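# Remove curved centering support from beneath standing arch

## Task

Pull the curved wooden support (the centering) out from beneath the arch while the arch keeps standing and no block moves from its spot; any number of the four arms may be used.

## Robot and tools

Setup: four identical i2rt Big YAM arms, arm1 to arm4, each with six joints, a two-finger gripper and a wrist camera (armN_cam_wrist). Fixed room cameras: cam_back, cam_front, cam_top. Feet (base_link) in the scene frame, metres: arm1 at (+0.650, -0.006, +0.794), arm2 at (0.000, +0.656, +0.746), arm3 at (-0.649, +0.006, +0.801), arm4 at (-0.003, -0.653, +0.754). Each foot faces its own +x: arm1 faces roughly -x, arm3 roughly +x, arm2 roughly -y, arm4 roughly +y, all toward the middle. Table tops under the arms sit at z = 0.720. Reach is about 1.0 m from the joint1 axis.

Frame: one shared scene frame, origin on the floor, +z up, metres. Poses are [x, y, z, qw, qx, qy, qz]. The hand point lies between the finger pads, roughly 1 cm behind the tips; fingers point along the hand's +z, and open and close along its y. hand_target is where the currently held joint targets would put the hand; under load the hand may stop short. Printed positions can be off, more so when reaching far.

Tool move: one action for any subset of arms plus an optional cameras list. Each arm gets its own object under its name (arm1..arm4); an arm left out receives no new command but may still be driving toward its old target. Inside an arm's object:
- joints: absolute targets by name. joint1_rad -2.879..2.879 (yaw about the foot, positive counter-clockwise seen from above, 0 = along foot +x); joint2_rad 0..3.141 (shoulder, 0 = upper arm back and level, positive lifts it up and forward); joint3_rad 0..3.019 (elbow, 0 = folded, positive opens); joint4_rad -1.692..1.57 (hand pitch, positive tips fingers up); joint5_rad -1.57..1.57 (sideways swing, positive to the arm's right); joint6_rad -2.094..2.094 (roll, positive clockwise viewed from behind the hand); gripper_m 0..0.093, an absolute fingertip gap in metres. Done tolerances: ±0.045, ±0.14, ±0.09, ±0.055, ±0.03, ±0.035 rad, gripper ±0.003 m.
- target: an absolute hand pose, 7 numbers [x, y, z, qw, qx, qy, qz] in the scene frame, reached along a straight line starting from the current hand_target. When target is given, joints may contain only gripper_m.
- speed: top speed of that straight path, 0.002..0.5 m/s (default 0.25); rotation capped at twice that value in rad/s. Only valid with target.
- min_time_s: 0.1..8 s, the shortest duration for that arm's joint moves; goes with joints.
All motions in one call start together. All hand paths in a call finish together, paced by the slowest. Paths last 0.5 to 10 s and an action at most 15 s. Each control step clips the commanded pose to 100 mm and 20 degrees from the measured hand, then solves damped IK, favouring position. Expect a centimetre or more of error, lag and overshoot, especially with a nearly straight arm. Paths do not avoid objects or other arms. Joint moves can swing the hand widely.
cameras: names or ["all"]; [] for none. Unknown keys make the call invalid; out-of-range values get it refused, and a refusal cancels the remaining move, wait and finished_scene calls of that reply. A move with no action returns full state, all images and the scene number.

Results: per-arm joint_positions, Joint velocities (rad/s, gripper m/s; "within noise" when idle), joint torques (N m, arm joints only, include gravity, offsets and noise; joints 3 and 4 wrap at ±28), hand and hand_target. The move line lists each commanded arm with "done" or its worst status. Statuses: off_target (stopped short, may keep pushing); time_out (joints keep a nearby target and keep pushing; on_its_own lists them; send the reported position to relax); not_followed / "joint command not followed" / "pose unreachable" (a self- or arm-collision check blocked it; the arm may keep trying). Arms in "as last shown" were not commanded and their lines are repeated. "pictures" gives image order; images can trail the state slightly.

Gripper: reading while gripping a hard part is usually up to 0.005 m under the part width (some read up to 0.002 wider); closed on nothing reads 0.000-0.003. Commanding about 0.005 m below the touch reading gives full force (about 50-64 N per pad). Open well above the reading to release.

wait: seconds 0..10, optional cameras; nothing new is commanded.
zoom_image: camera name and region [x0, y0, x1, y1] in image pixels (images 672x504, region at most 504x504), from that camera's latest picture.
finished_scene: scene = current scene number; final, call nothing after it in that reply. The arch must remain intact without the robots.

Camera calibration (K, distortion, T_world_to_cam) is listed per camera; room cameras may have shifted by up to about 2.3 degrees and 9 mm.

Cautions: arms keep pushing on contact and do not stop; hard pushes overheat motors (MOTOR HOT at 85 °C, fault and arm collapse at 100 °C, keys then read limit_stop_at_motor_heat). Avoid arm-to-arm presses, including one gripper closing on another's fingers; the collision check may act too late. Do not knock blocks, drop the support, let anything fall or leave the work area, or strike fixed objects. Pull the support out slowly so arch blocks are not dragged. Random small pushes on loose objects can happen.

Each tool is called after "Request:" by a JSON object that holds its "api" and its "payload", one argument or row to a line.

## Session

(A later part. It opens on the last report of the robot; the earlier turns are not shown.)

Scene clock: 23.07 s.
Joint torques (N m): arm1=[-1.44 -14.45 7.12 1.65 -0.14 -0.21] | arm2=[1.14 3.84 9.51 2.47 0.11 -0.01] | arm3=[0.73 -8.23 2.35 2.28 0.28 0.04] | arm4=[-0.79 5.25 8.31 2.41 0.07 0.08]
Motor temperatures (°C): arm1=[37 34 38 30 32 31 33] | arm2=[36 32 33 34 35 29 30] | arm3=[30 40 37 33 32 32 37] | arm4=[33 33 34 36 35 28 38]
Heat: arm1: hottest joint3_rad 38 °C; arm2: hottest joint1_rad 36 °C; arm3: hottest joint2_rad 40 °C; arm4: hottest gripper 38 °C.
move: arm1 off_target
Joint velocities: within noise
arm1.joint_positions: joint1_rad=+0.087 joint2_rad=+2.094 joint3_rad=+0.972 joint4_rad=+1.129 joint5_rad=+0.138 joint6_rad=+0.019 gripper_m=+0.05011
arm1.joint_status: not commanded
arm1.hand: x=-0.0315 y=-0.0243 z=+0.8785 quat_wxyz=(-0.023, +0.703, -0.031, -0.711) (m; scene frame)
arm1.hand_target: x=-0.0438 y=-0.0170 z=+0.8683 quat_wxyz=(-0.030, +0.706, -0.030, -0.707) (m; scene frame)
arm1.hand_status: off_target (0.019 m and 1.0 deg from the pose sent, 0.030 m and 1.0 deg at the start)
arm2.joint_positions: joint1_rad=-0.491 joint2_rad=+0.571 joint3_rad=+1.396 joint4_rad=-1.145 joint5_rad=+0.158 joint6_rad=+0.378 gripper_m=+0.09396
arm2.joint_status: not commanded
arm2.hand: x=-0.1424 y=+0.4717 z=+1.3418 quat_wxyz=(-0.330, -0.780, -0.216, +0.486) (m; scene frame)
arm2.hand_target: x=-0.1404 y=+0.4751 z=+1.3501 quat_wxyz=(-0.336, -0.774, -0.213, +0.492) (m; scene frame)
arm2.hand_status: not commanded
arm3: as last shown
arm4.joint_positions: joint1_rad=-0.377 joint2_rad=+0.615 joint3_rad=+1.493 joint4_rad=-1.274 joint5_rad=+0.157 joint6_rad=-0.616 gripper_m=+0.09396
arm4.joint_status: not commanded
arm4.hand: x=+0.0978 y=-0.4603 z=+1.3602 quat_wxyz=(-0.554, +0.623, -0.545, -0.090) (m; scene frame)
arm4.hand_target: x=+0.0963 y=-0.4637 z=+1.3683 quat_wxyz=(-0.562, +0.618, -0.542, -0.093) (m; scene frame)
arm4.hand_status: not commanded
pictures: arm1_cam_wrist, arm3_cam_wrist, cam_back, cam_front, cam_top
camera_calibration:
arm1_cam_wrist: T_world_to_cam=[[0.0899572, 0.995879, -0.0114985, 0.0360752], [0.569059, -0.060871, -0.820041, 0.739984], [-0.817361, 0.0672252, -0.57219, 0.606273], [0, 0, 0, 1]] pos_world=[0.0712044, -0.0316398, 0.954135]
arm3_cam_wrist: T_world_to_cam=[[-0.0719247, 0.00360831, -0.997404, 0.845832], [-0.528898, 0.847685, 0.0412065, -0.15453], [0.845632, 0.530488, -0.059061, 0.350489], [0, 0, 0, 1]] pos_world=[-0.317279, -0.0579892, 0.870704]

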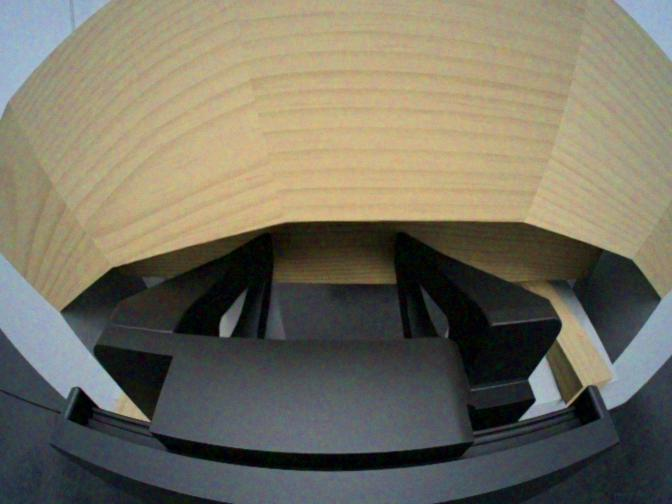

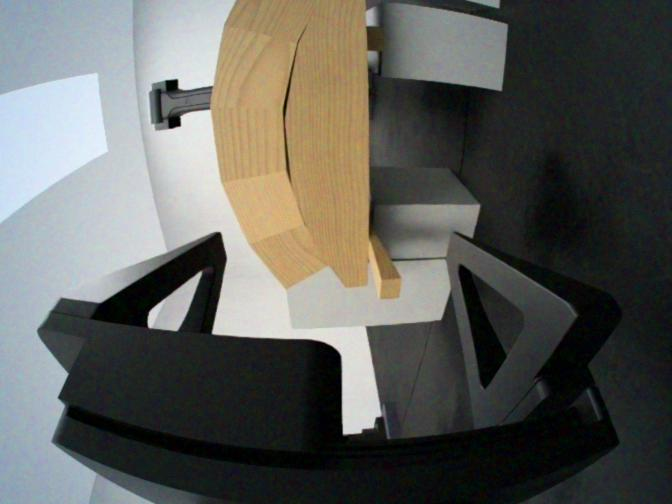

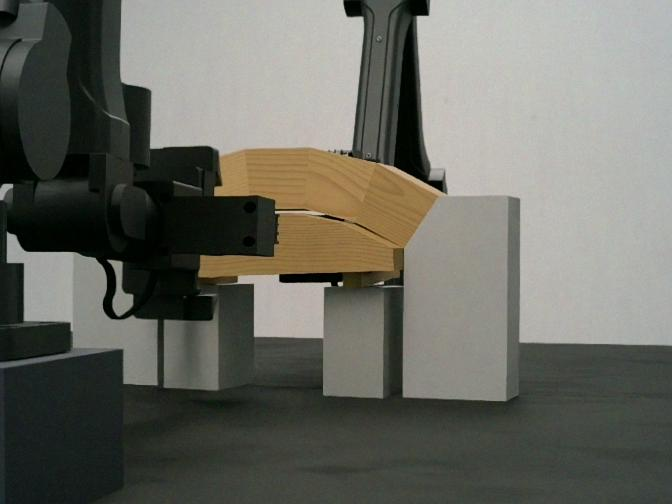

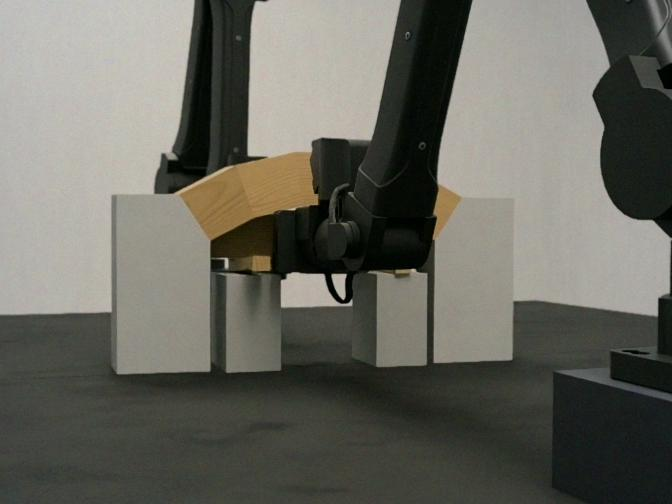

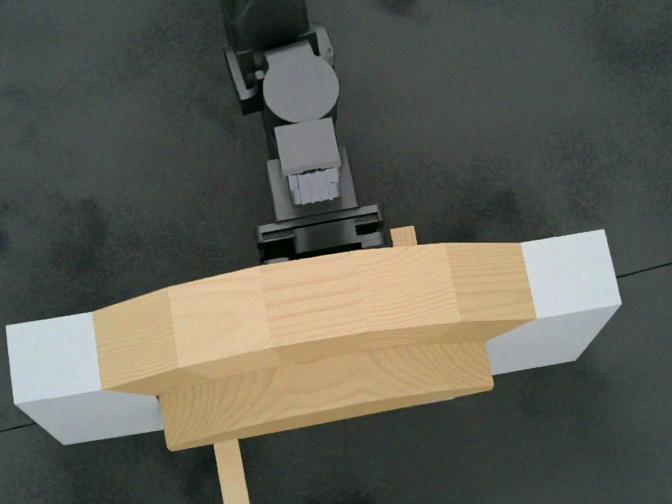

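Request:
{"api": "move", "payload": {
  "arm3": {"target":[-0.133,0.014,0.860,0.5209,0.5209,0.4782,0.4782],"speed":0.12},
  "cameras": ["arm3_cam_wrist","cam_top","cam_back","cam_front"]
}}

Scene clock: 25.20 s.
Joint torques (N m): arm1=[-1.38 -14.27 7.09 1.63 -0.14 -0.22] | arm2=[1.2 3.9 9.51 2.5 0.1 -0.02] | arm3=[-1.03 -10.52 3.75 0.81 -0.03 -0.1] | arm4=[-0.73 4.01 8.21 2.32 0.07 0.09]
Motor temperatures (°C): arm1=[37 35 38 30 32 31 33] | arm2=[36 32 33 34 35 29 30] | arm3=[30 40 37 33 32 32 37] | arm4=[33 33 34 36 35 28 38]
Heat: arm1: hottest joint3_rad 38 °C; arm2: hottest joint1_rad 36 °C; arm3: hottest joint2_rad 40 °C; arm4: hottest gripper 38 °C.
move: arm3 off_target
Joint velocities: within noise
arm1, arm2, arm4: as last shown
arm3.joint_positions: joint1_rad=+0.039 joint2_rad=+1.996 joint3_rad=+0.487 joint4_rad=+1.531 joint5_rad=+0.156 joint6_rad=+1.585 gripper_m=+0.09396
arm3.joint_status: not commanded
arm3.hand: x=-0.1388 y=+0.0184 z=+0.8683 quat_wxyz=(-0.520, -0.518, -0.474, -0.486) (m; scene frame)
arm3.hand_target: x=-0.1333 y=+0.0141 z=+0.8601 quat_wxyz=(-0.521, -0.521, -0.478, -0.478) (m; scene frame)
arm3.hand_status: off_target (0.011 m and 1.1 deg from the pose sent, 0.077 m and 5.0 deg at the start)
pictures: arm3_cam_wrist, cam_back, cam_front, cam_top
camera_calibration:
arm3_cam_wrist: T_world_to_cam=[[0.0287718, 0.0122253, -0.999511, 0.872443], [-0.545671, 0.837982, -0.00545799, -0.0844039], [0.837506, 0.545561, 0.0307813, 0.207237], [0, 0, 0, 1]] pos_world=[-0.244721, -0.0529974, 0.865177]

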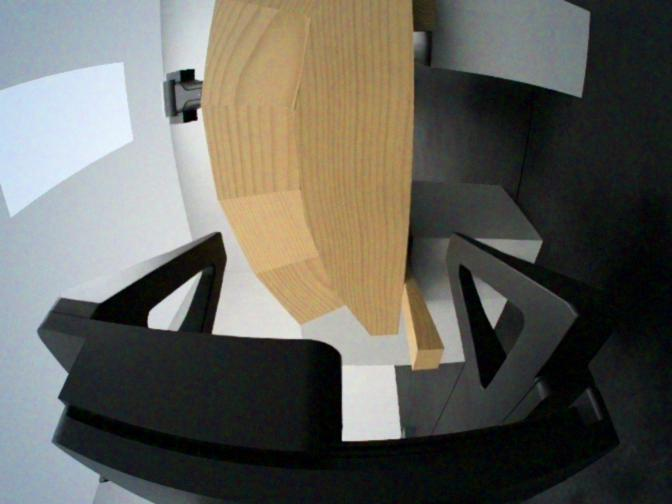

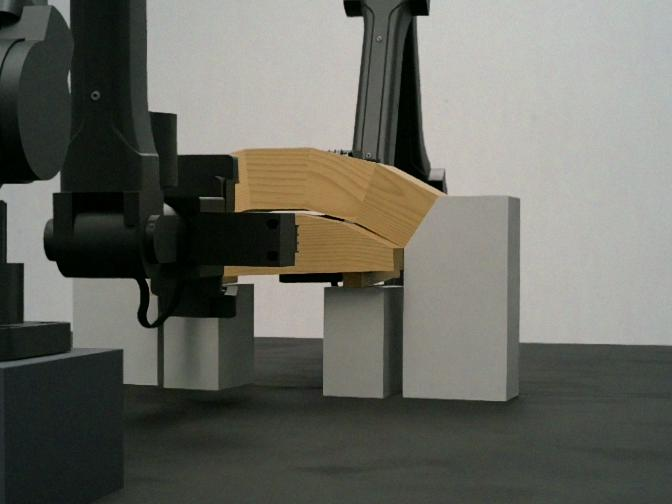

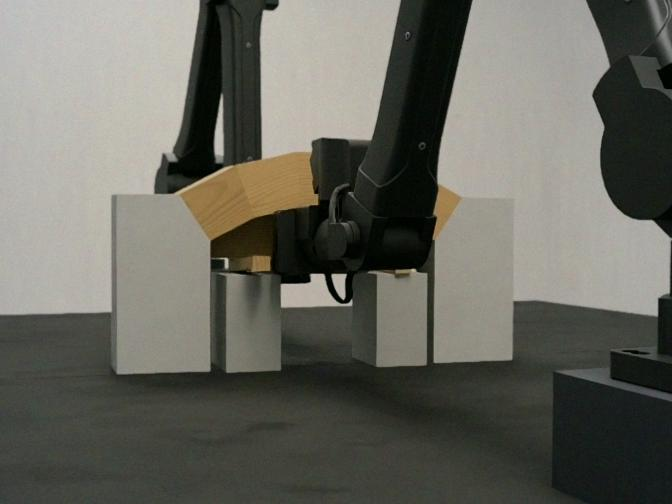

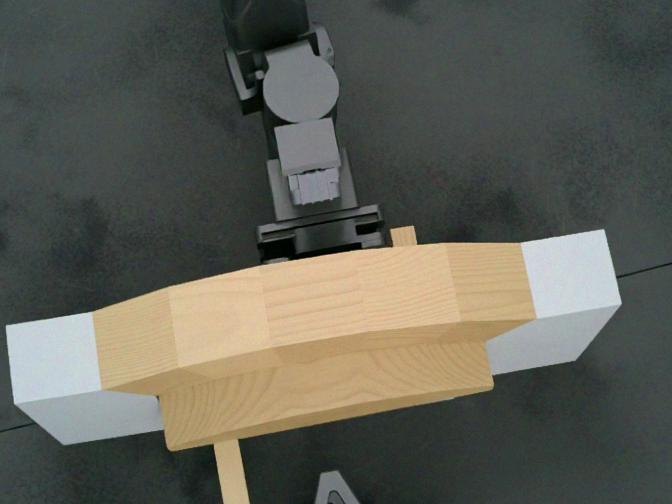

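Request:
{"api": "move", "payload": {
  "arm3": {"target":[-0.052,-0.001,0.847,0.5209,0.5209,0.4782,0.4782],"speed":0.08},
  "cameras": ["arm3_cam_wrist","cam_top","cam_back","cam_front"]
}}

Scene clock: 27.70 s.
Joint torques (N m): arm1=[-1.49 -14.27 7.12 1.66 -0.15 -0.22] | arm2=[1.26 3.78 9.5 2.44 0.09 -0.01] | arm3=[-0.97 -12.86 5.83 0.92 -0.02 -0.1] | arm4=[-1.2 4.42 8.31 2.3 0.07 0.05]
Motor temperatures (°C): arm1=[37 35 38 30 32 31 33] | arm2=[36 32 34 34 35 29 30] | arm3=[30 40 37 33 32 32 37] | arm4=[33 33 34 36 35 28 37]
Heat: arm1: hottest joint3_rad 38 °C; arm2: hottest joint1_rad 36 °C; arm3: hottest joint2_rad 40 °C; arm4: hottest gripper 37 °C.
move: arm3 off_target
Joint velocities: within noise
arm1, arm2, arm4: as last shown
arm3.joint_positions: joint1_rad=-0.009 joint2_rad=+2.077 joint3_rad=+0.708 joint4_rad=+1.385 joint5_rad=+0.108 joint6_rad=+1.585 gripper_m=+0.09396
arm3.joint_status: not commanded
arm3.hand: x=-0.0602 y=+0.0042 z=+0.8544 quat_wxyz=(-0.519, -0.519, -0.476, -0.484) (m; scene frame)
arm3.hand_target: x=-0.0525 y=-0.0009 z=+0.8470 quat_wxyz=(-0.521, -0.521, -0.478, -0.478) (m; scene frame)
arm3.hand_status: off_target (0.012 m and 0.7 deg from the pose sent, 0.091 m and 1.0 deg at the start)
pictures: arm3_cam_wrist, cam_back, cam_front, cam_top
camera_calibration:
arm3_cam_wrist: T_world_to_cam=[[0.0223758, 0.0109805, -0.999689, 0.856278], [-0.54534, 0.838209, -0.00299934, -0.0318533], [0.837916, 0.545238, 0.0247437, 0.154787], [0, 0, 0, 1]] pos_world=[-0.166229, -0.0670984, 0.852086]

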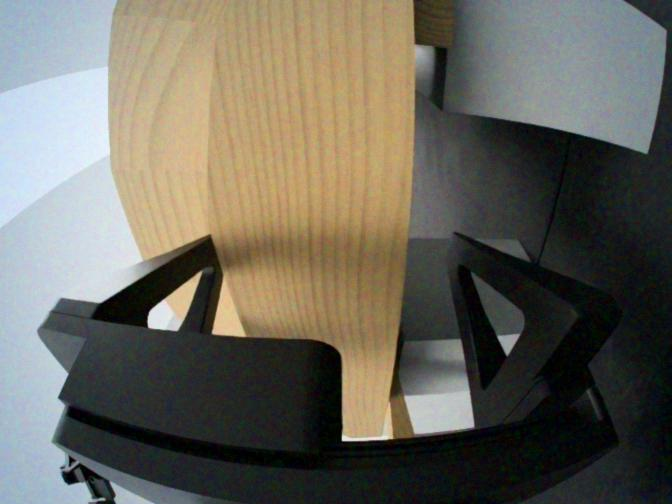

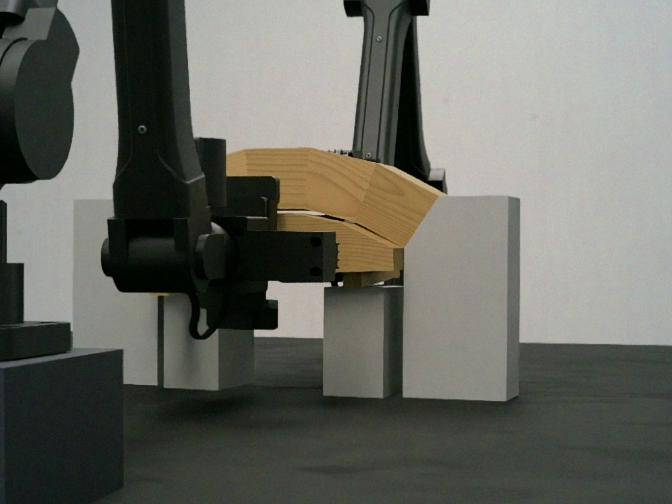

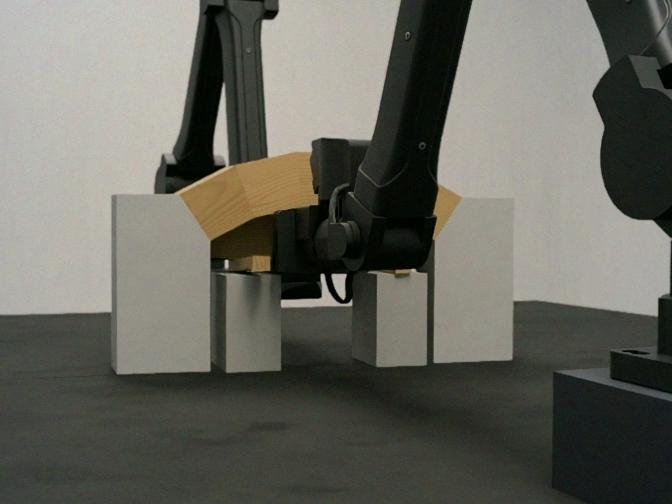

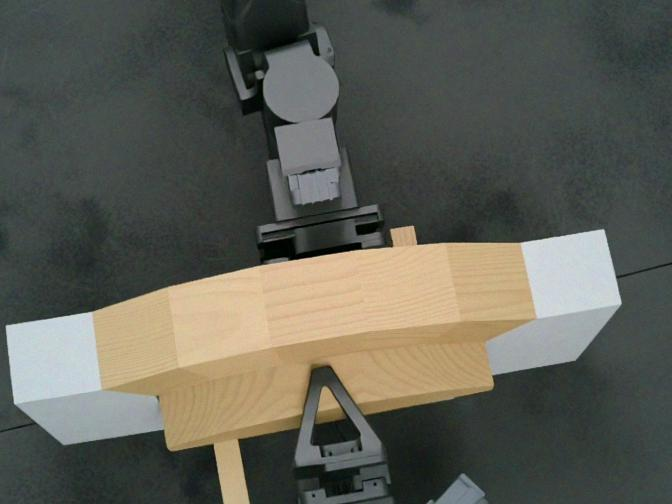

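Request:
{"api": "move", "payload": {
  "arm3": {"target":[-0.052,-0.001,0.854,0.5209,0.5209,0.4782,0.4782],"speed":0.04,"joints":{"gripper_m":0.072}},
  "cameras": ["arm3_cam_wrist","cam_back"]
}}

Scene clock: 29.00 s.
Joint torques (N m): arm1=[-1.55 -14.39 7.09 1.62 -0.15 -0.21] | arm2=[1.44 4.01 9.51 2.44 0.11 -0.02] | arm3=[-1.03 -14.74 5.33 0.38 -0.02 -0.1] | arm4=[-1.08 4.48 8.25 2.33 0.09 0.08]
Motor temperatures (°C): arm1=[37 35 38 30 32 31 33] | arm2=[36 32 34 34 35 29 30] | arm3=[30 40 37 33 32 32 37] | arm4=[33 33 34 36 35 28 37]
Heat: arm1: hottest joint3_rad 38 °C; arm2: hottest joint1_rad 36 °C; arm3: hottest joint2_rad 40 °C; arm4: hottest gripper 37 °C.
move: arm3 done
Joint velocities: within noise
arm1, arm2, arm4: as last shown
arm1.joint_positions: joint1_rad=+0.087 joint2_rad=+2.095 joint3_rad=+0.972 joint4_rad=+1.129 joint5_rad=+0.138 joint6_rad=+0.019 gripper_m=+0.05011
arm1.hand: x=-0.0315 y=-0.0243 z=+0.8782 quat_wxyz=(-0.023, +0.703, -0.031, -0.710) (m; scene frame)
arm3.joint_positions: joint1_rad=-0.010 joint2_rad=+2.077 joint3_rad=+0.709 joint4_rad=+1.381 joint5_rad=+0.108 joint6_rad=+1.585 gripper_m=+0.07211
arm3.joint_status: all done
arm3.hand: x=-0.0594 y=+0.0040 z=+0.8543 quat_wxyz=(-0.519, -0.520, -0.476, -0.483) (m; scene frame)
arm3.hand_target: x=-0.0523 y=-0.0011 z=+0.8542 quat_wxyz=(-0.521, -0.521, -0.478, -0.478) (m; scene frame)
arm3.hand_status: done (0.009 m and 0.7 deg from the pose sent, 0.010 m and 0.7 deg at the start)
pictures: arm3_cam_wrist, cam_back
camera_calibration:
arm3_cam_wrist: T_world_to_cam=[[0.0208552, 0.010973, -0.999722, 0.856142], [-0.54498, 0.838446, -0.00216595, -0.0319401], [0.83819, 0.544873, 0.0234661, 0.155419], [0, 0, 0, 1]] pos_world=[-0.165532, -0.067298, 0.852188]

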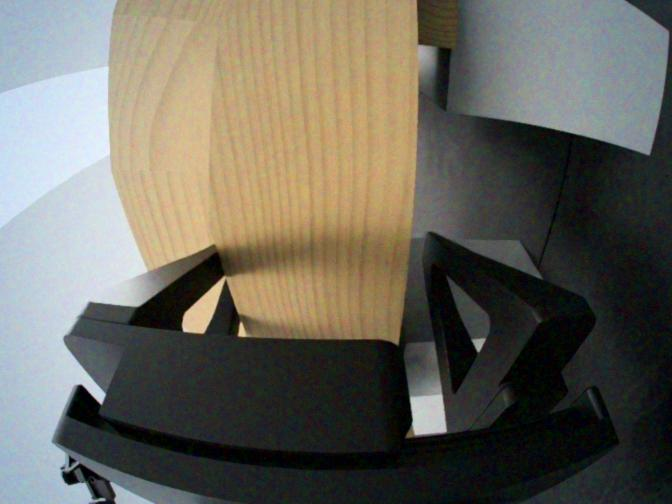

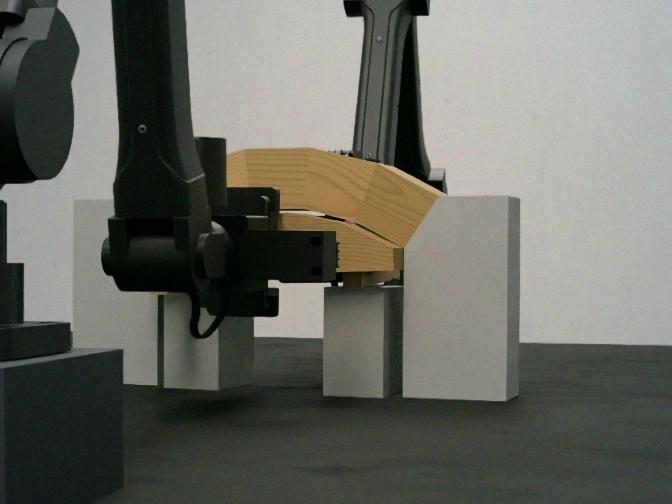

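Request:
{"api": "move", "payload": {
  "arm3": {"target":[-0.052,-0.001,0.864,0.5209,0.5209,0.4782,0.4782],"speed":0.04},
  "cameras": ["arm3_cam_wrist"]
}}

Scene clock: 30.17 s.
Joint torques (N m): arm1=[-1.44 -14.39 7.1 1.65 -0.13 -0.21] | arm2=[1.26 3.78 9.5 2.51 0.11 -0.01] | arm3=[-1.08 -16.21 4.9 0.69 -0.03 -0.09] | arm4=[-1.38 4.37 8.23 2.43 0.04 0.09]
Motor temperatures (°C): arm1=[37 35 38 30 32 31 33] | arm2=[36 32 34 34 35 29 30] | arm3=[30 40 37 33 32 32 37] | arm4=[33 33 34 36 35 28 37]
Heat: arm1: hottest joint3_rad 38 °C; arm2: hottest joint1_rad 36 °C; arm3: hottest joint2_rad 40 °C; arm4: hottest gripper 37 °C.
move: arm3 off_target
Joint velocities: within noise
arm1, arm2, arm4: as last shown
arm3.joint_positions: joint1_rad=-0.010 joint2_rad=+2.062 joint3_rad=+0.709 joint4_rad=+1.348 joint5_rad=+0.108 joint6_rad=+1.585 gripper_m=+0.07209
arm3.joint_status: not commanded
arm3.hand: x=-0.0583 y=+0.0040 z=+0.8548 quat_wxyz=(-0.515, -0.524, -0.481, -0.479) (m; scene frame)
arm3.hand_target: x=-0.0523 y=-0.0011 z=+0.8639 quat_wxyz=(-0.521, -0.521, -0.478, -0.478) (m; scene frame)
arm3.hand_status: off_target (0.012 m and 0.8 deg from the pose sent, 0.013 m and 0.7 deg at the start)
pictures: arm3_cam_wrist
camera_calibration:
arm3_cam_wrist: T_world_to_cam=[[0.00335242, 0.0104405, -0.99994, 0.855808], [-0.544858, 0.838499, 0.00692815, -0.039094], [0.838521, 0.544802, 0.00849958, 0.167297], [0, 0, 0, 1]] pos_world=[-0.164452, -0.0672985, 0.854606]

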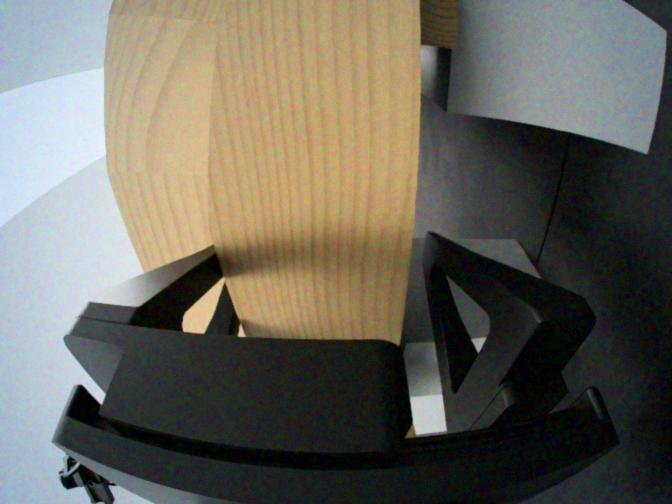

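Request:
{"api": "move", "payload": {
  "arm3": {"target":[-0.052,-0.001,0.870,0.5209,0.5209,0.4782,0.4782],"speed":0.04},
  "cameras": ["arm3_cam_wrist"]
}}

Scene clock: 32.50 s.
Joint torques (N m): arm1=[-1.38 -14.39 7.09 1.65 -0.14 -0.21] | arm2=[0.97 3.55 9.51 2.47 0.1 -0.02] | arm3=[-1.03 -16.85 4.77 0.92 -0.02 -0.1] | arm4=[-1.03 4.48 8.28 2.29 0.05 0.11]
Motor temperatures (°C): arm1=[37 35 38 30 32 31 33] | arm2=[36 32 34 34 35 29 30] | arm3=[30 40 37 33 32 32 37] | arm4=[33 33 34 36 35 28 37]
Heat: arm1: hottest joint3_rad 38 °C; arm2: hottest joint1_rad 36 °C; arm3: hottest joint2_rad 40 °C; arm4: hottest gripper 37 °C.
move: arm3 off_target
Joint velocities: within noise
arm1, arm2, arm4: as last shown
arm3.joint_positions: joint1_rad=-0.010 joint2_rad=+2.050 joint3_rad=+0.709 joint4_rad=+1.325 joint5_rad=+0.108 joint6_rad=+1.585 gripper_m=+0.07209
arm3.joint_status: not commanded
arm3.hand: x=-0.0575 y=+0.0040 z=+0.8558 quat_wxyz=(-0.512, -0.526, -0.484, -0.476) (m; scene frame)
arm3.hand_target: x=-0.0523 y=-0.0011 z=+0.8701 quat_wxyz=(-0.521, -0.521, -0.478, -0.478) (m; scene frame)
arm3.hand_status: off_target (0.016 m and 1.4 deg from the pose sent, 0.017 m and 0.8 deg at the start)
pictures: arm3_cam_wrist
camera_calibration:
arm3_cam_wrist: T_world_to_cam=[[-0.00770613, 0.0101113, -0.999919, 0.856066], [-0.544715, 0.838525, 0.0126773, -0.0436632], [0.838586, 0.544769, -0.000953982, 0.174671], [0, 0, 0, 1]] pos_world=[-0.163664, -0.0671988, 0.856717]

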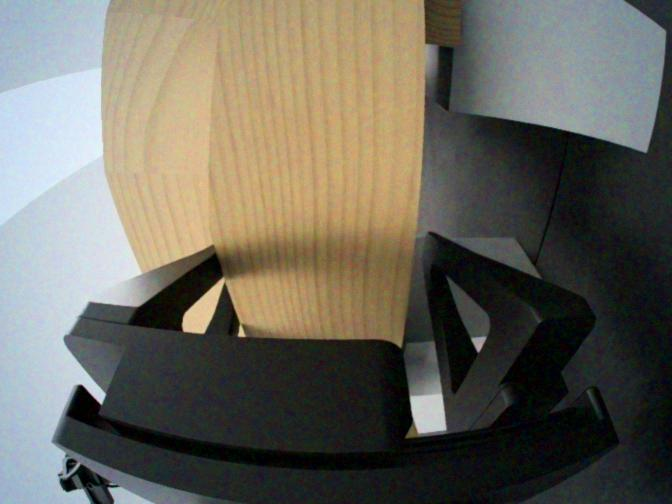

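Request:
{"api": "move", "payload": {
  "arm3": {"joints":{"gripper_m":0.064}},
  "cameras": ["arm3_cam_wrist"]
}}

Request:
{"api": "move", "payload": {
  "arm3": {"joints":{"gripper_m":0.059}},
  "cameras": ["arm3_cam_wrist"]
}}

Scene clock: 33.20 s.
Joint torques (N m): arm1=[-1.49 -14.33 7.1 1.65 -0.14 -0.21] | arm2=[1.26 3.66 9.48 2.5 0.1 0] | arm3=[-1.08 -16.32 4.77 0.96 -0.01 -0.1] | arm4=[-0.85 4.37 8.27 2.33 0.05 0.07]
Motor temperatures (°C): arm1=[37 35 38 30 32 31 33] | arm2=[36 32 34 34 35 29 30] | arm3=[30 40 37 33 32 32 37] | arm4=[33 33 34 36 35 28 37]
Heat: arm1: hottest joint3_rad 38 °C; arm2: hottest joint1_rad 36 °C; arm3: hottest joint2_rad 40 °C; arm4: hottest gripper 37 °C.
move: arm3 done
Joint velocities: within noise
arm1, arm2, arm4: as last shown
arm3.joint_positions: joint1_rad=-0.010 joint2_rad=+2.045 joint3_rad=+0.709 joint4_rad=+1.325 joint5_rad=+0.108 joint6_rad=+1.585 gripper_m=+0.06416
arm3.joint_status: all done
arm3.hand: x=-0.0571 y=+0.0041 z=+0.8590 quat_wxyz=(-0.514, -0.525, -0.482, -0.477) (m; scene frame)
arm3.hand_target: x=-0.0523 y=-0.0011 z=+0.8701 quat_wxyz=(-0.521, -0.521, -0.478, -0.478) (m; scene frame)
arm3.hand_status: not commanded
pictures: arm3_cam_wrist
camera_calibration:
arm3_cam_wrist: T_world_to_cam=[[-0.00198049, 0.0103377, -0.999945, 0.859735], [-0.544803, 0.838508, 0.00974775, -0.0409739], [0.838562, 0.544792, 0.00397134, 0.170098], [0, 0, 0, 1]] pos_world=[-0.163258, -0.0671986, 0.859411]

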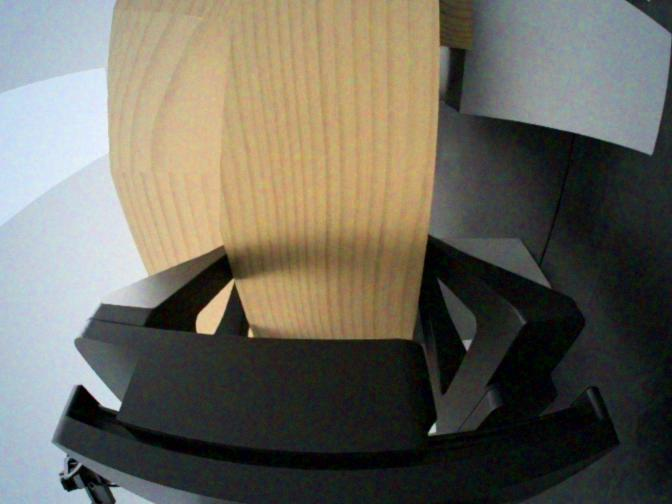

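Scene clock: 33.63 s.
Joint torques (N m): arm1=[-1.38 -14.51 7.09 1.68 -0.14 -0.21] | arm2=[1.38 3.96 9.52 2.43 0.11 -0.03] | arm3=[-0.85 -15.91 4.81 0.96 -0.01 -0.09] | arm4=[-1.38 5.07 8.25 2.28 0.07 0.07]
Motor temperatures (°C): arm1=[37 35 38 30 32 31 33] | arm2=[36 32 34 33 35 29 30] | arm3=[30 40 37 33 32 32 37] | arm4=[33 33 34 36 35 28 37]
Heat: arm1: hottest joint3_rad 38 °C; arm2: hottest joint1_rad 36 °C; arm3: hottest joint2_rad 40 °C; arm4: hottest gripper 37 °C.
move: arm3 done
Joint velocities: within noise
arm1, arm2, arm4: as last shown
arm3.joint_positions: joint1_rad=-0.010 joint2_rad=+2.041 joint3_rad=+0.709 joint4_rad=+1.325 joint5_rad=+0.108 joint6_rad=+1.583 gripper_m=+0.05926
arm3.joint_status: all done
arm3.hand: x=-0.0569 y=+0.0041 z=+0.8610 quat_wxyz=(-0.515, -0.524, -0.482, -0.478) (m; scene frame)
arm3.hand_target: x=-0.0523 y=-0.0011 z=+0.8700 quat_wxyz=(-0.521, -0.521, -0.478, -0.478) (m; scene frame)
arm3.hand_status: not commanded
pictures: arm3_cam_wrist
camera_calibration:
arm3_cam_wrist: T_world_to_cam=[[0.00132594, 0.0089629, -0.999959, 0.861895], [-0.544845, 0.838509, 0.00679332, -0.0382866], [0.838536, 0.544814, 0.00599521, 0.168092], [0, 0, 0, 1]] pos_world=[-0.162954, -0.0672001, 0.861112]

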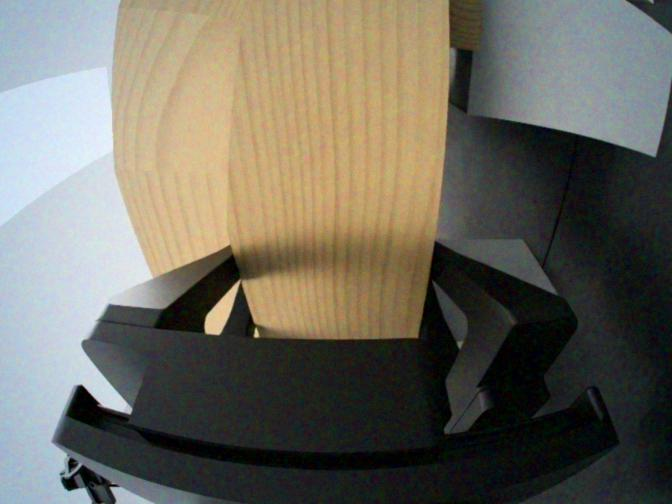

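Request:
{"api": "move", "payload": {
  "arm3": {"joints":{"gripper_m":0.055}}
}}

Request:
{"api": "move", "payload": {
  "arm3": {"joints":{"gripper_m":0.051}},
  "cameras": ["arm3_cam_wrist","cam_back","cam_top"]
}}

Scene clock: 37.43 s.
Joint torques (N m): arm1=[-1.49 -14.39 7.08 1.63 -0.14 -0.21] | arm2=[1.32 3.66 9.51 2.48 0.1 -0.02] | arm3=[-1.14 -15.97 4.81 0.98 -0.02 0] | arm4=[-1.03 4.89 8.24 2.21 0.07 0.05]
Motor temperatures (°C): arm1=[37 36 39 30 32 31 33] | arm2=[36 32 34 33 35 29 30] | arm3=[30 40 37 33 31 32 37] | arm4=[33 33 34 36 35 28 37]
Heat: arm1: hottest joint3_rad 39 °C; arm2: hottest joint1_rad 36 °C; arm3: hottest joint2_rad 40 °C; arm4: hottest gripper 37 °C.
move: arm3 done
Joint velocities: within noise
arm1.joint_positions: joint1_rad=+0.087 joint2_rad=+2.095 joint3_rad=+0.972 joint4_rad=+1.129 joint5_rad=+0.138 joint6_rad=+0.019 gripper_m=+0.05011
arm1.joint_status: not commanded
arm1.hand: x=-0.0315 y=-0.0243 z=+0.8782 quat_wxyz=(-0.023, +0.703, -0.031, -0.710) (m; scene frame)
arm1.hand_target: x=-0.0438 y=-0.0170 z=+0.8683 quat_wxyz=(-0.030, +0.706, -0.030, -0.707) (m; scene frame)
arm1.hand_status: not commanded
arm2.joint_positions: joint1_rad=-0.491 joint2_rad=+0.571 joint3_rad=+1.396 joint4_rad=-1.145 joint5_rad=+0.158 joint6_rad=+0.378 gripper_m=+0.09396
arm2.joint_status: not commanded
arm2.hand: x=-0.1424 y=+0.4717 z=+1.3418 quat_wxyz=(-0.330, -0.780, -0.216, +0.486) (m; scene frame)
arm2.hand_target: x=-0.1404 y=+0.4751 z=+1.3501 quat_wxyz=(-0.336, -0.774, -0.213, +0.492) (m; scene frame)
arm2.hand_status: not commanded
arm3.joint_positions: joint1_rad=-0.010 joint2_rad=+2.041 joint3_rad=+0.709 joint4_rad=+1.325 joint5_rad=+0.108 joint6_rad=+1.578 gripper_m=+0.05782
arm3.joint_status: all done
arm3.hand: x=-0.0569 y=+0.0041 z=+0.8610 quat_wxyz=(-0.516, -0.523, -0.483, -0.477) (m; scene frame)
arm3.hand_target: x=-0.0523 y=-0.0011 z=+0.8699 quat_wxyz=(-0.521, -0.521, -0.478, -0.478) (m; scene frame)
arm3.hand_status: not commanded
arm4.joint_positions: joint1_rad=-0.377 joint2_rad=+0.615 joint3_rad=+1.493 joint4_rad=-1.274 joint5_rad=+0.157 joint6_rad=-0.616 gripper_m=+0.09396
arm4.joint_status: not commanded
arm4.hand: x=+0.0978 y=-0.4603 z=+1.3602 quat_wxyz=(-0.554, +0.623, -0.545, -0.090) (m; scene frame)
arm4.hand_target: x=+0.0963 y=-0.4637 z=+1.3683 quat_wxyz=(-0.562, +0.618, -0.542, -0.093) (m; scene frame)
arm4.hand_status: not commanded
pictures: none

Scene clock: 37.77 s.
Joint torques (N m): arm1=[-1.49 -14.33 7.08 1.62 -0.14 -0.21] | arm2=[1.32 3.9 9.54 2.43 0.09 -0.02] | arm3=[-1.08 -16.03 4.86 0.95 -0.02 -0.03] | arm4=[-1.03 4.37 8.28 2.36 0.04 0.07]
Motor temperatures (°C): arm1=[37 36 39 30 32 31 33] | arm2=[36 32 34 33 35 29 30] | arm3=[30 40 37 33 31 32 37] | arm4=[33 33 34 36 35 28 37]
Heat: arm1: hottest joint3_rad 39 °C; arm2: hottest joint1_rad 36 °C; arm3: hottest joint2_rad 40 °C; arm4: hottest gripper 37 °C.
move: arm3 off_target
Joint velocities: within noise
arm1, arm2, arm4: as last shown
arm3.joint_positions: joint1_rad=-0.010 joint2_rad=+2.041 joint3_rad=+0.709 joint4_rad=+1.325 joint5_rad=+0.108 joint6_rad=+1.578 gripper_m=+0.05779
arm3.joint_status: gripper_m off_target (ended at +0.05779, target +0.05100)
arm3.hand: x=-0.0569 y=+0.0041 z=+0.8610 quat_wxyz=(-0.516, -0.523, -0.483, -0.477) (m; scene frame)
arm3.hand_target: x=-0.0523 y=-0.0011 z=+0.8699 quat_wxyz=(-0.521, -0.521, -0.478, -0.478) (m; scene frame)
arm3.hand_status: not commanded
pictures: arm3_cam_wrist, cam_back, cam_top
camera_calibration:
arm3_cam_wrist: T_world_to_cam=[[0.000958274, 0.00439825, -0.99999, 0.861869], [-0.544935, 0.838472, 0.00316564, -0.0351767], [0.838478, 0.544927, 0.00320024, 0.170498], [0, 0, 0, 1]] pos_world=[-0.162954, -0.0672052, 0.861426]

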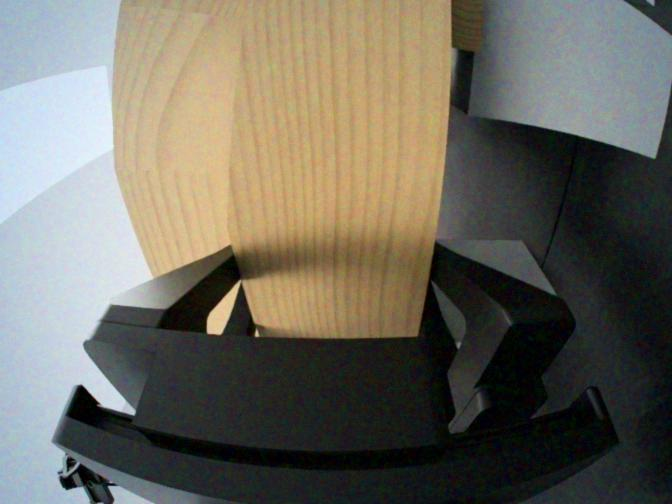

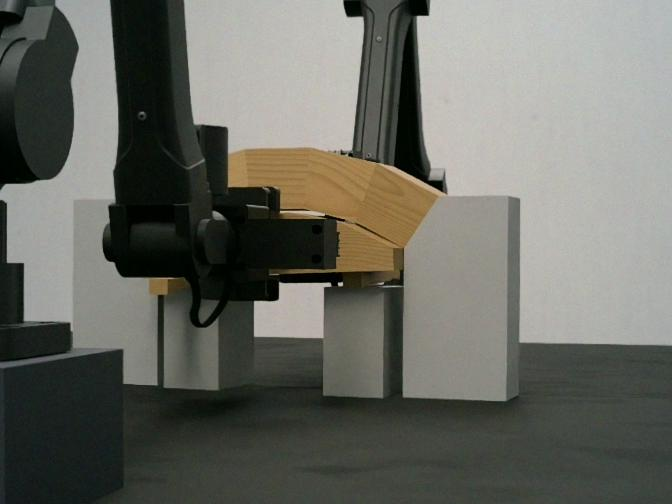

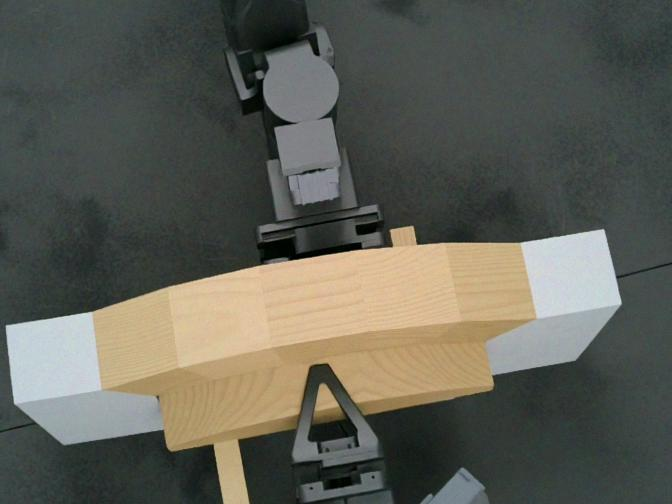

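Request:
{"api": "move", "payload": {
  "arm3": {"target":[-0.085,0.004,0.856,0.5209,0.5209,0.4782,0.4782],"speed":0.05},
  "cameras": ["arm3_cam_wrist","cam_back","cam_top","cam_front"]
}}

Scene clock: 39.73 s.
Joint torques (N m): arm1=[-1.38 -14.56 6.76 1.63 -0.12 -0.21] | arm2=[1.2 3.78 9.5 2.44 0.11 -0.03] | arm3=[-0.03 -13.27 2.54 2.24 0.45 0.14] | arm4=[-1.32 4.31 8.36 2.37 0.06 0.08]
Motor temperatures (°C): arm1=[37 36 39 30 31 31 33] | arm2=[36 32 34 33 35 29 30] | arm3=[30 40 37 33 31 32 37] | arm4=[33 33 34 36 35 28 37]
Heat: arm1: hottest joint3_rad 39 °C; arm2: hottest joint1_rad 36 °C; arm3: hottest joint2_rad 40 °C; arm4: hottest gripper 37 °C.
move: arm3 done
Joint velocities: within noise
arm1.joint_positions: joint1_rad=+0.087 joint2_rad=+2.096 joint3_rad=+0.977 joint4_rad=+1.129 joint5_rad=+0.137 joint6_rad=+0.019 gripper_m=+0.05011
arm1.joint_status: not commanded
arm1.hand: x=-0.0332 y=-0.0245 z=+0.8798 quat_wxyz=(-0.023, +0.701, -0.031, -0.712) (m; scene frame)
arm1.hand_target: x=-0.0437 y=-0.0170 z=+0.8681 quat_wxyz=(-0.030, +0.706, -0.030, -0.706) (m; scene frame)
arm1.hand_status: not commanded
arm2, arm4: as last shown
arm3.joint_positions: joint1_rad=-0.008 joint2_rad=+2.041 joint3_rad=+0.646 joint4_rad=+1.401 joint5_rad=+0.111 joint6_rad=+1.564 gripper_m=+0.05778
arm3.joint_status: not commanded
arm3.hand: x=-0.0806 y=+0.0034 z=+0.8592 quat_wxyz=(-0.523, -0.517, -0.483, -0.475) (m; scene frame)
arm3.hand_target: x=-0.0850 y=+0.0039 z=+0.8560 quat_wxyz=(-0.521, -0.521, -0.478, -0.478) (m; scene frame)
arm3.hand_status: done (0.005 m and 0.8 deg from the pose sent, 0.029 m and 0.8 deg at the start)
pictures: arm3_cam_wrist, cam_back, cam_front, cam_top
camera_calibration:
arm3_cam_wrist: T_world_to_cam=[[0.0120016, -0.00984082, -0.99988, 0.86093], [-0.543089, 0.839545, -0.0147815, -0.0320028], [0.839589, 0.543201, 0.00473144, 0.18954], [0, 0, 0, 1]] pos_world=[-0.186849, -0.0676182, 0.859456]

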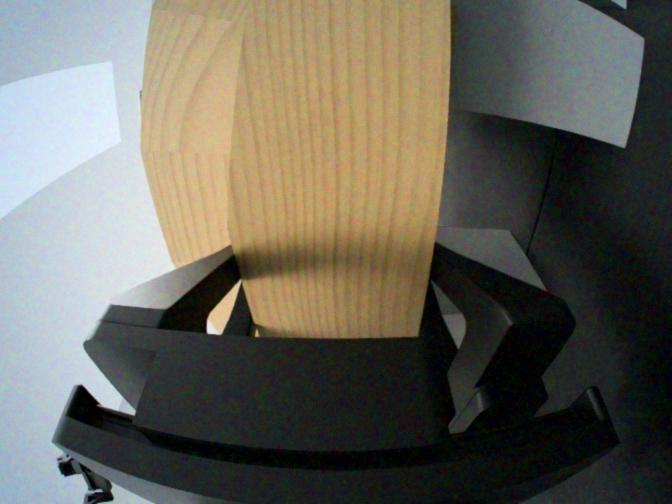

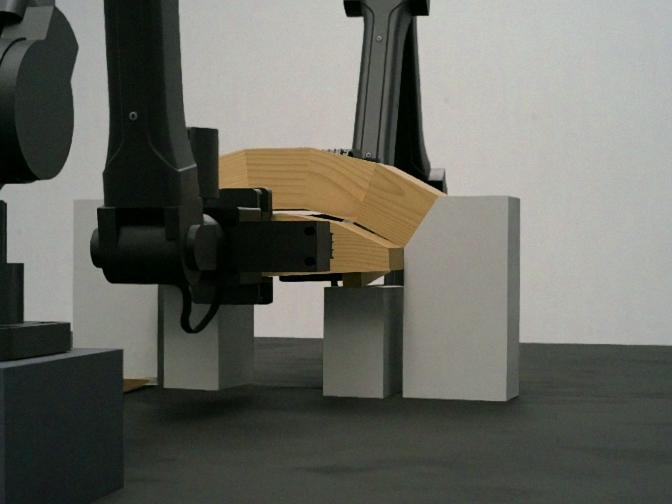

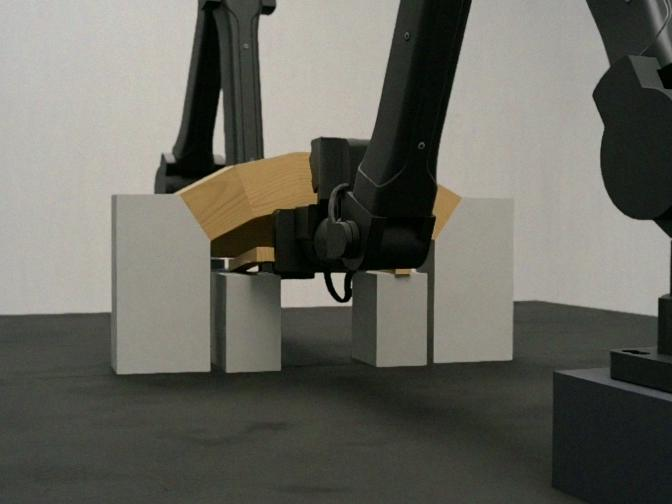

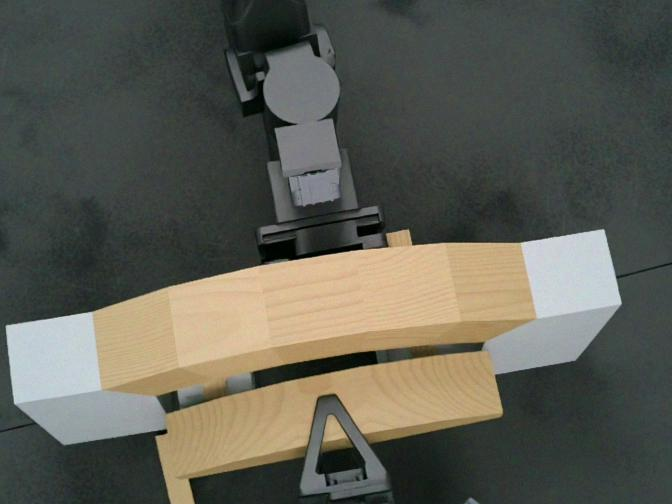

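Request:
{"api": "move", "payload": {
  "arm3": {"target":[-0.19,0.012,0.885,0.5209,0.5209,0.4782,0.4782],"speed":0.08},
  "arm1": {"target":[0.2,-0.03,0.868,0.0302,-0.7065,0.0302,0.7065],"speed":0.08},
  "cameras": ["arm3_cam_wrist","cam_back","cam_top","cam_front"]
}}

Scene clock: 43.83 s.
Joint torques (N m): arm1=[0.62 -10.64 0.05 3.55 0.13 -0.17] | arm2=[1.08 3.78 9.48 2.5 0.09 -0.02] | arm3=[0.56 -13.8 1.55 3.28 0.3 0.09] | arm4=[-0.73 4.66 8.17 2.28 0.07 0.09]
Motor temperatures (°C): arm1=[37 36 39 30 31 31 33] | arm2=[36 32 35 33 35 29 30] | arm3=[30 41 37 33 31 32 37] | arm4=[33 33 35 36 35 28 37]
Heat: arm1: hottest joint3_rad 39 °C; arm2: hottest joint1_rad 36 °C; arm3: hottest joint2_rad 41 °C; arm4: hottest gripper 37 °C.
move: arm1 off_target; arm3 off_target
Joint velocities: within noise
arm1.joint_positions: joint1_rad=+0.148 joint2_rad=+1.953 joint3_rad=+0.336 joint4_rad=+1.562 joint5_rad=+0.221 joint6_rad=+0.020 gripper_m=+0.05011
arm1.joint_status: not commanded
arm1.hand: x=+0.1975 y=-0.0235 z=+0.8572 quat_wxyz=(-0.035, +0.723, -0.036, -0.689) (m; scene frame)
arm1.hand_target: x=+0.1998 y=-0.0299 z=+0.8682 quat_wxyz=(-0.030, +0.713, -0.031, -0.700) (m; scene frame)
arm1.hand_status: off_target (0.013 m and 2.9 deg from the pose sent, 0.234 m and 1.2 deg at the start; a joint's target at an end of its range on 23 of 110 steps)
arm2, arm4: as last shown
arm3.joint_positions: joint1_rad=+0.024 joint2_rad=+1.933 joint3_rad=+0.332 joint4_rad=+1.510 joint5_rad=+0.154 joint6_rad=+1.569 gripper_m=+0.05777
arm3.joint_status: not commanded
arm3.hand: x=-0.1950 y=+0.0071 z=+0.8539 quat_wxyz=(-0.502, -0.542, -0.505, -0.447) (m; scene frame)
arm3.hand_target: x=-0.1905 y=+0.0118 z=+0.8842 quat_wxyz=(-0.519, -0.523, -0.480, -0.477) (m; scene frame)
arm3.hand_status: off_target (0.032 m and 5.7 deg from the pose sent, 0.113 m and 0.8 deg at the start; a joint's target at an end of its range on 28 of 110 steps)
pictures: arm3_cam_wrist, cam_back, cam_front, cam_top
camera_calibration:
arm3_cam_wrist: T_world_to_cam=[[-0.0838086, -0.010396, -0.996428, 0.835442], [-0.532298, 0.845793, 0.0359467, -0.138566], [0.842398, 0.533409, -0.0764185, 0.353558], [0, 0, 0, 1]] pos_world=[-0.301578, -0.0627074, 0.864456]

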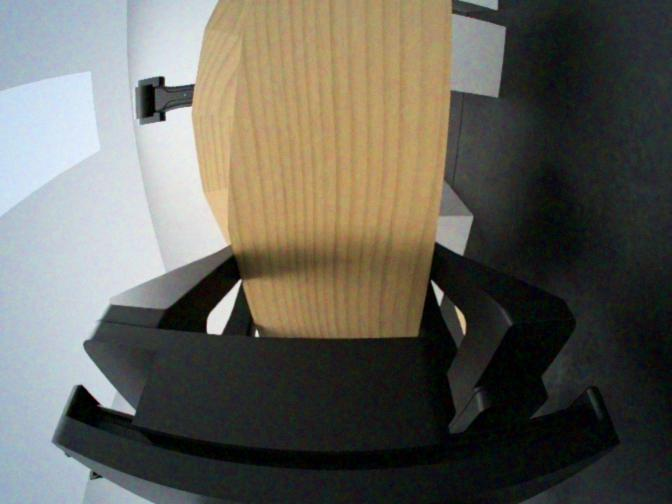

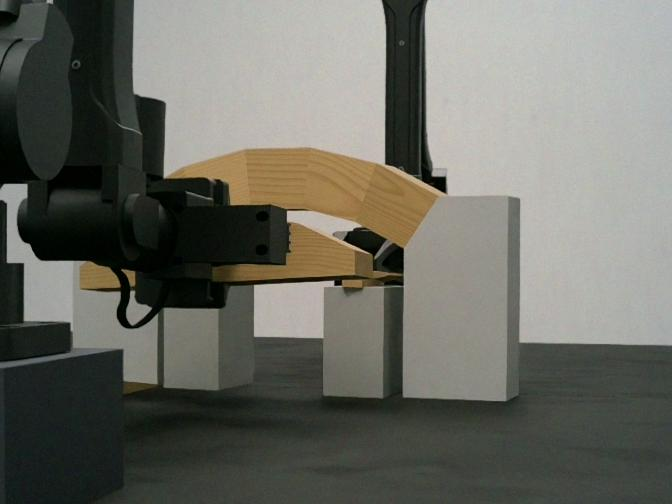

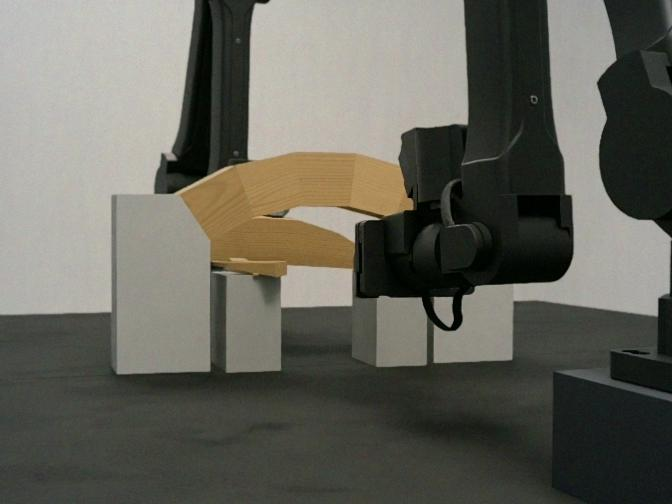

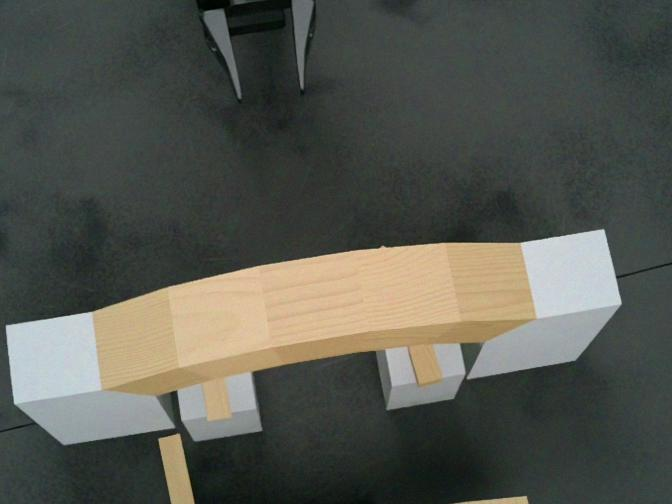

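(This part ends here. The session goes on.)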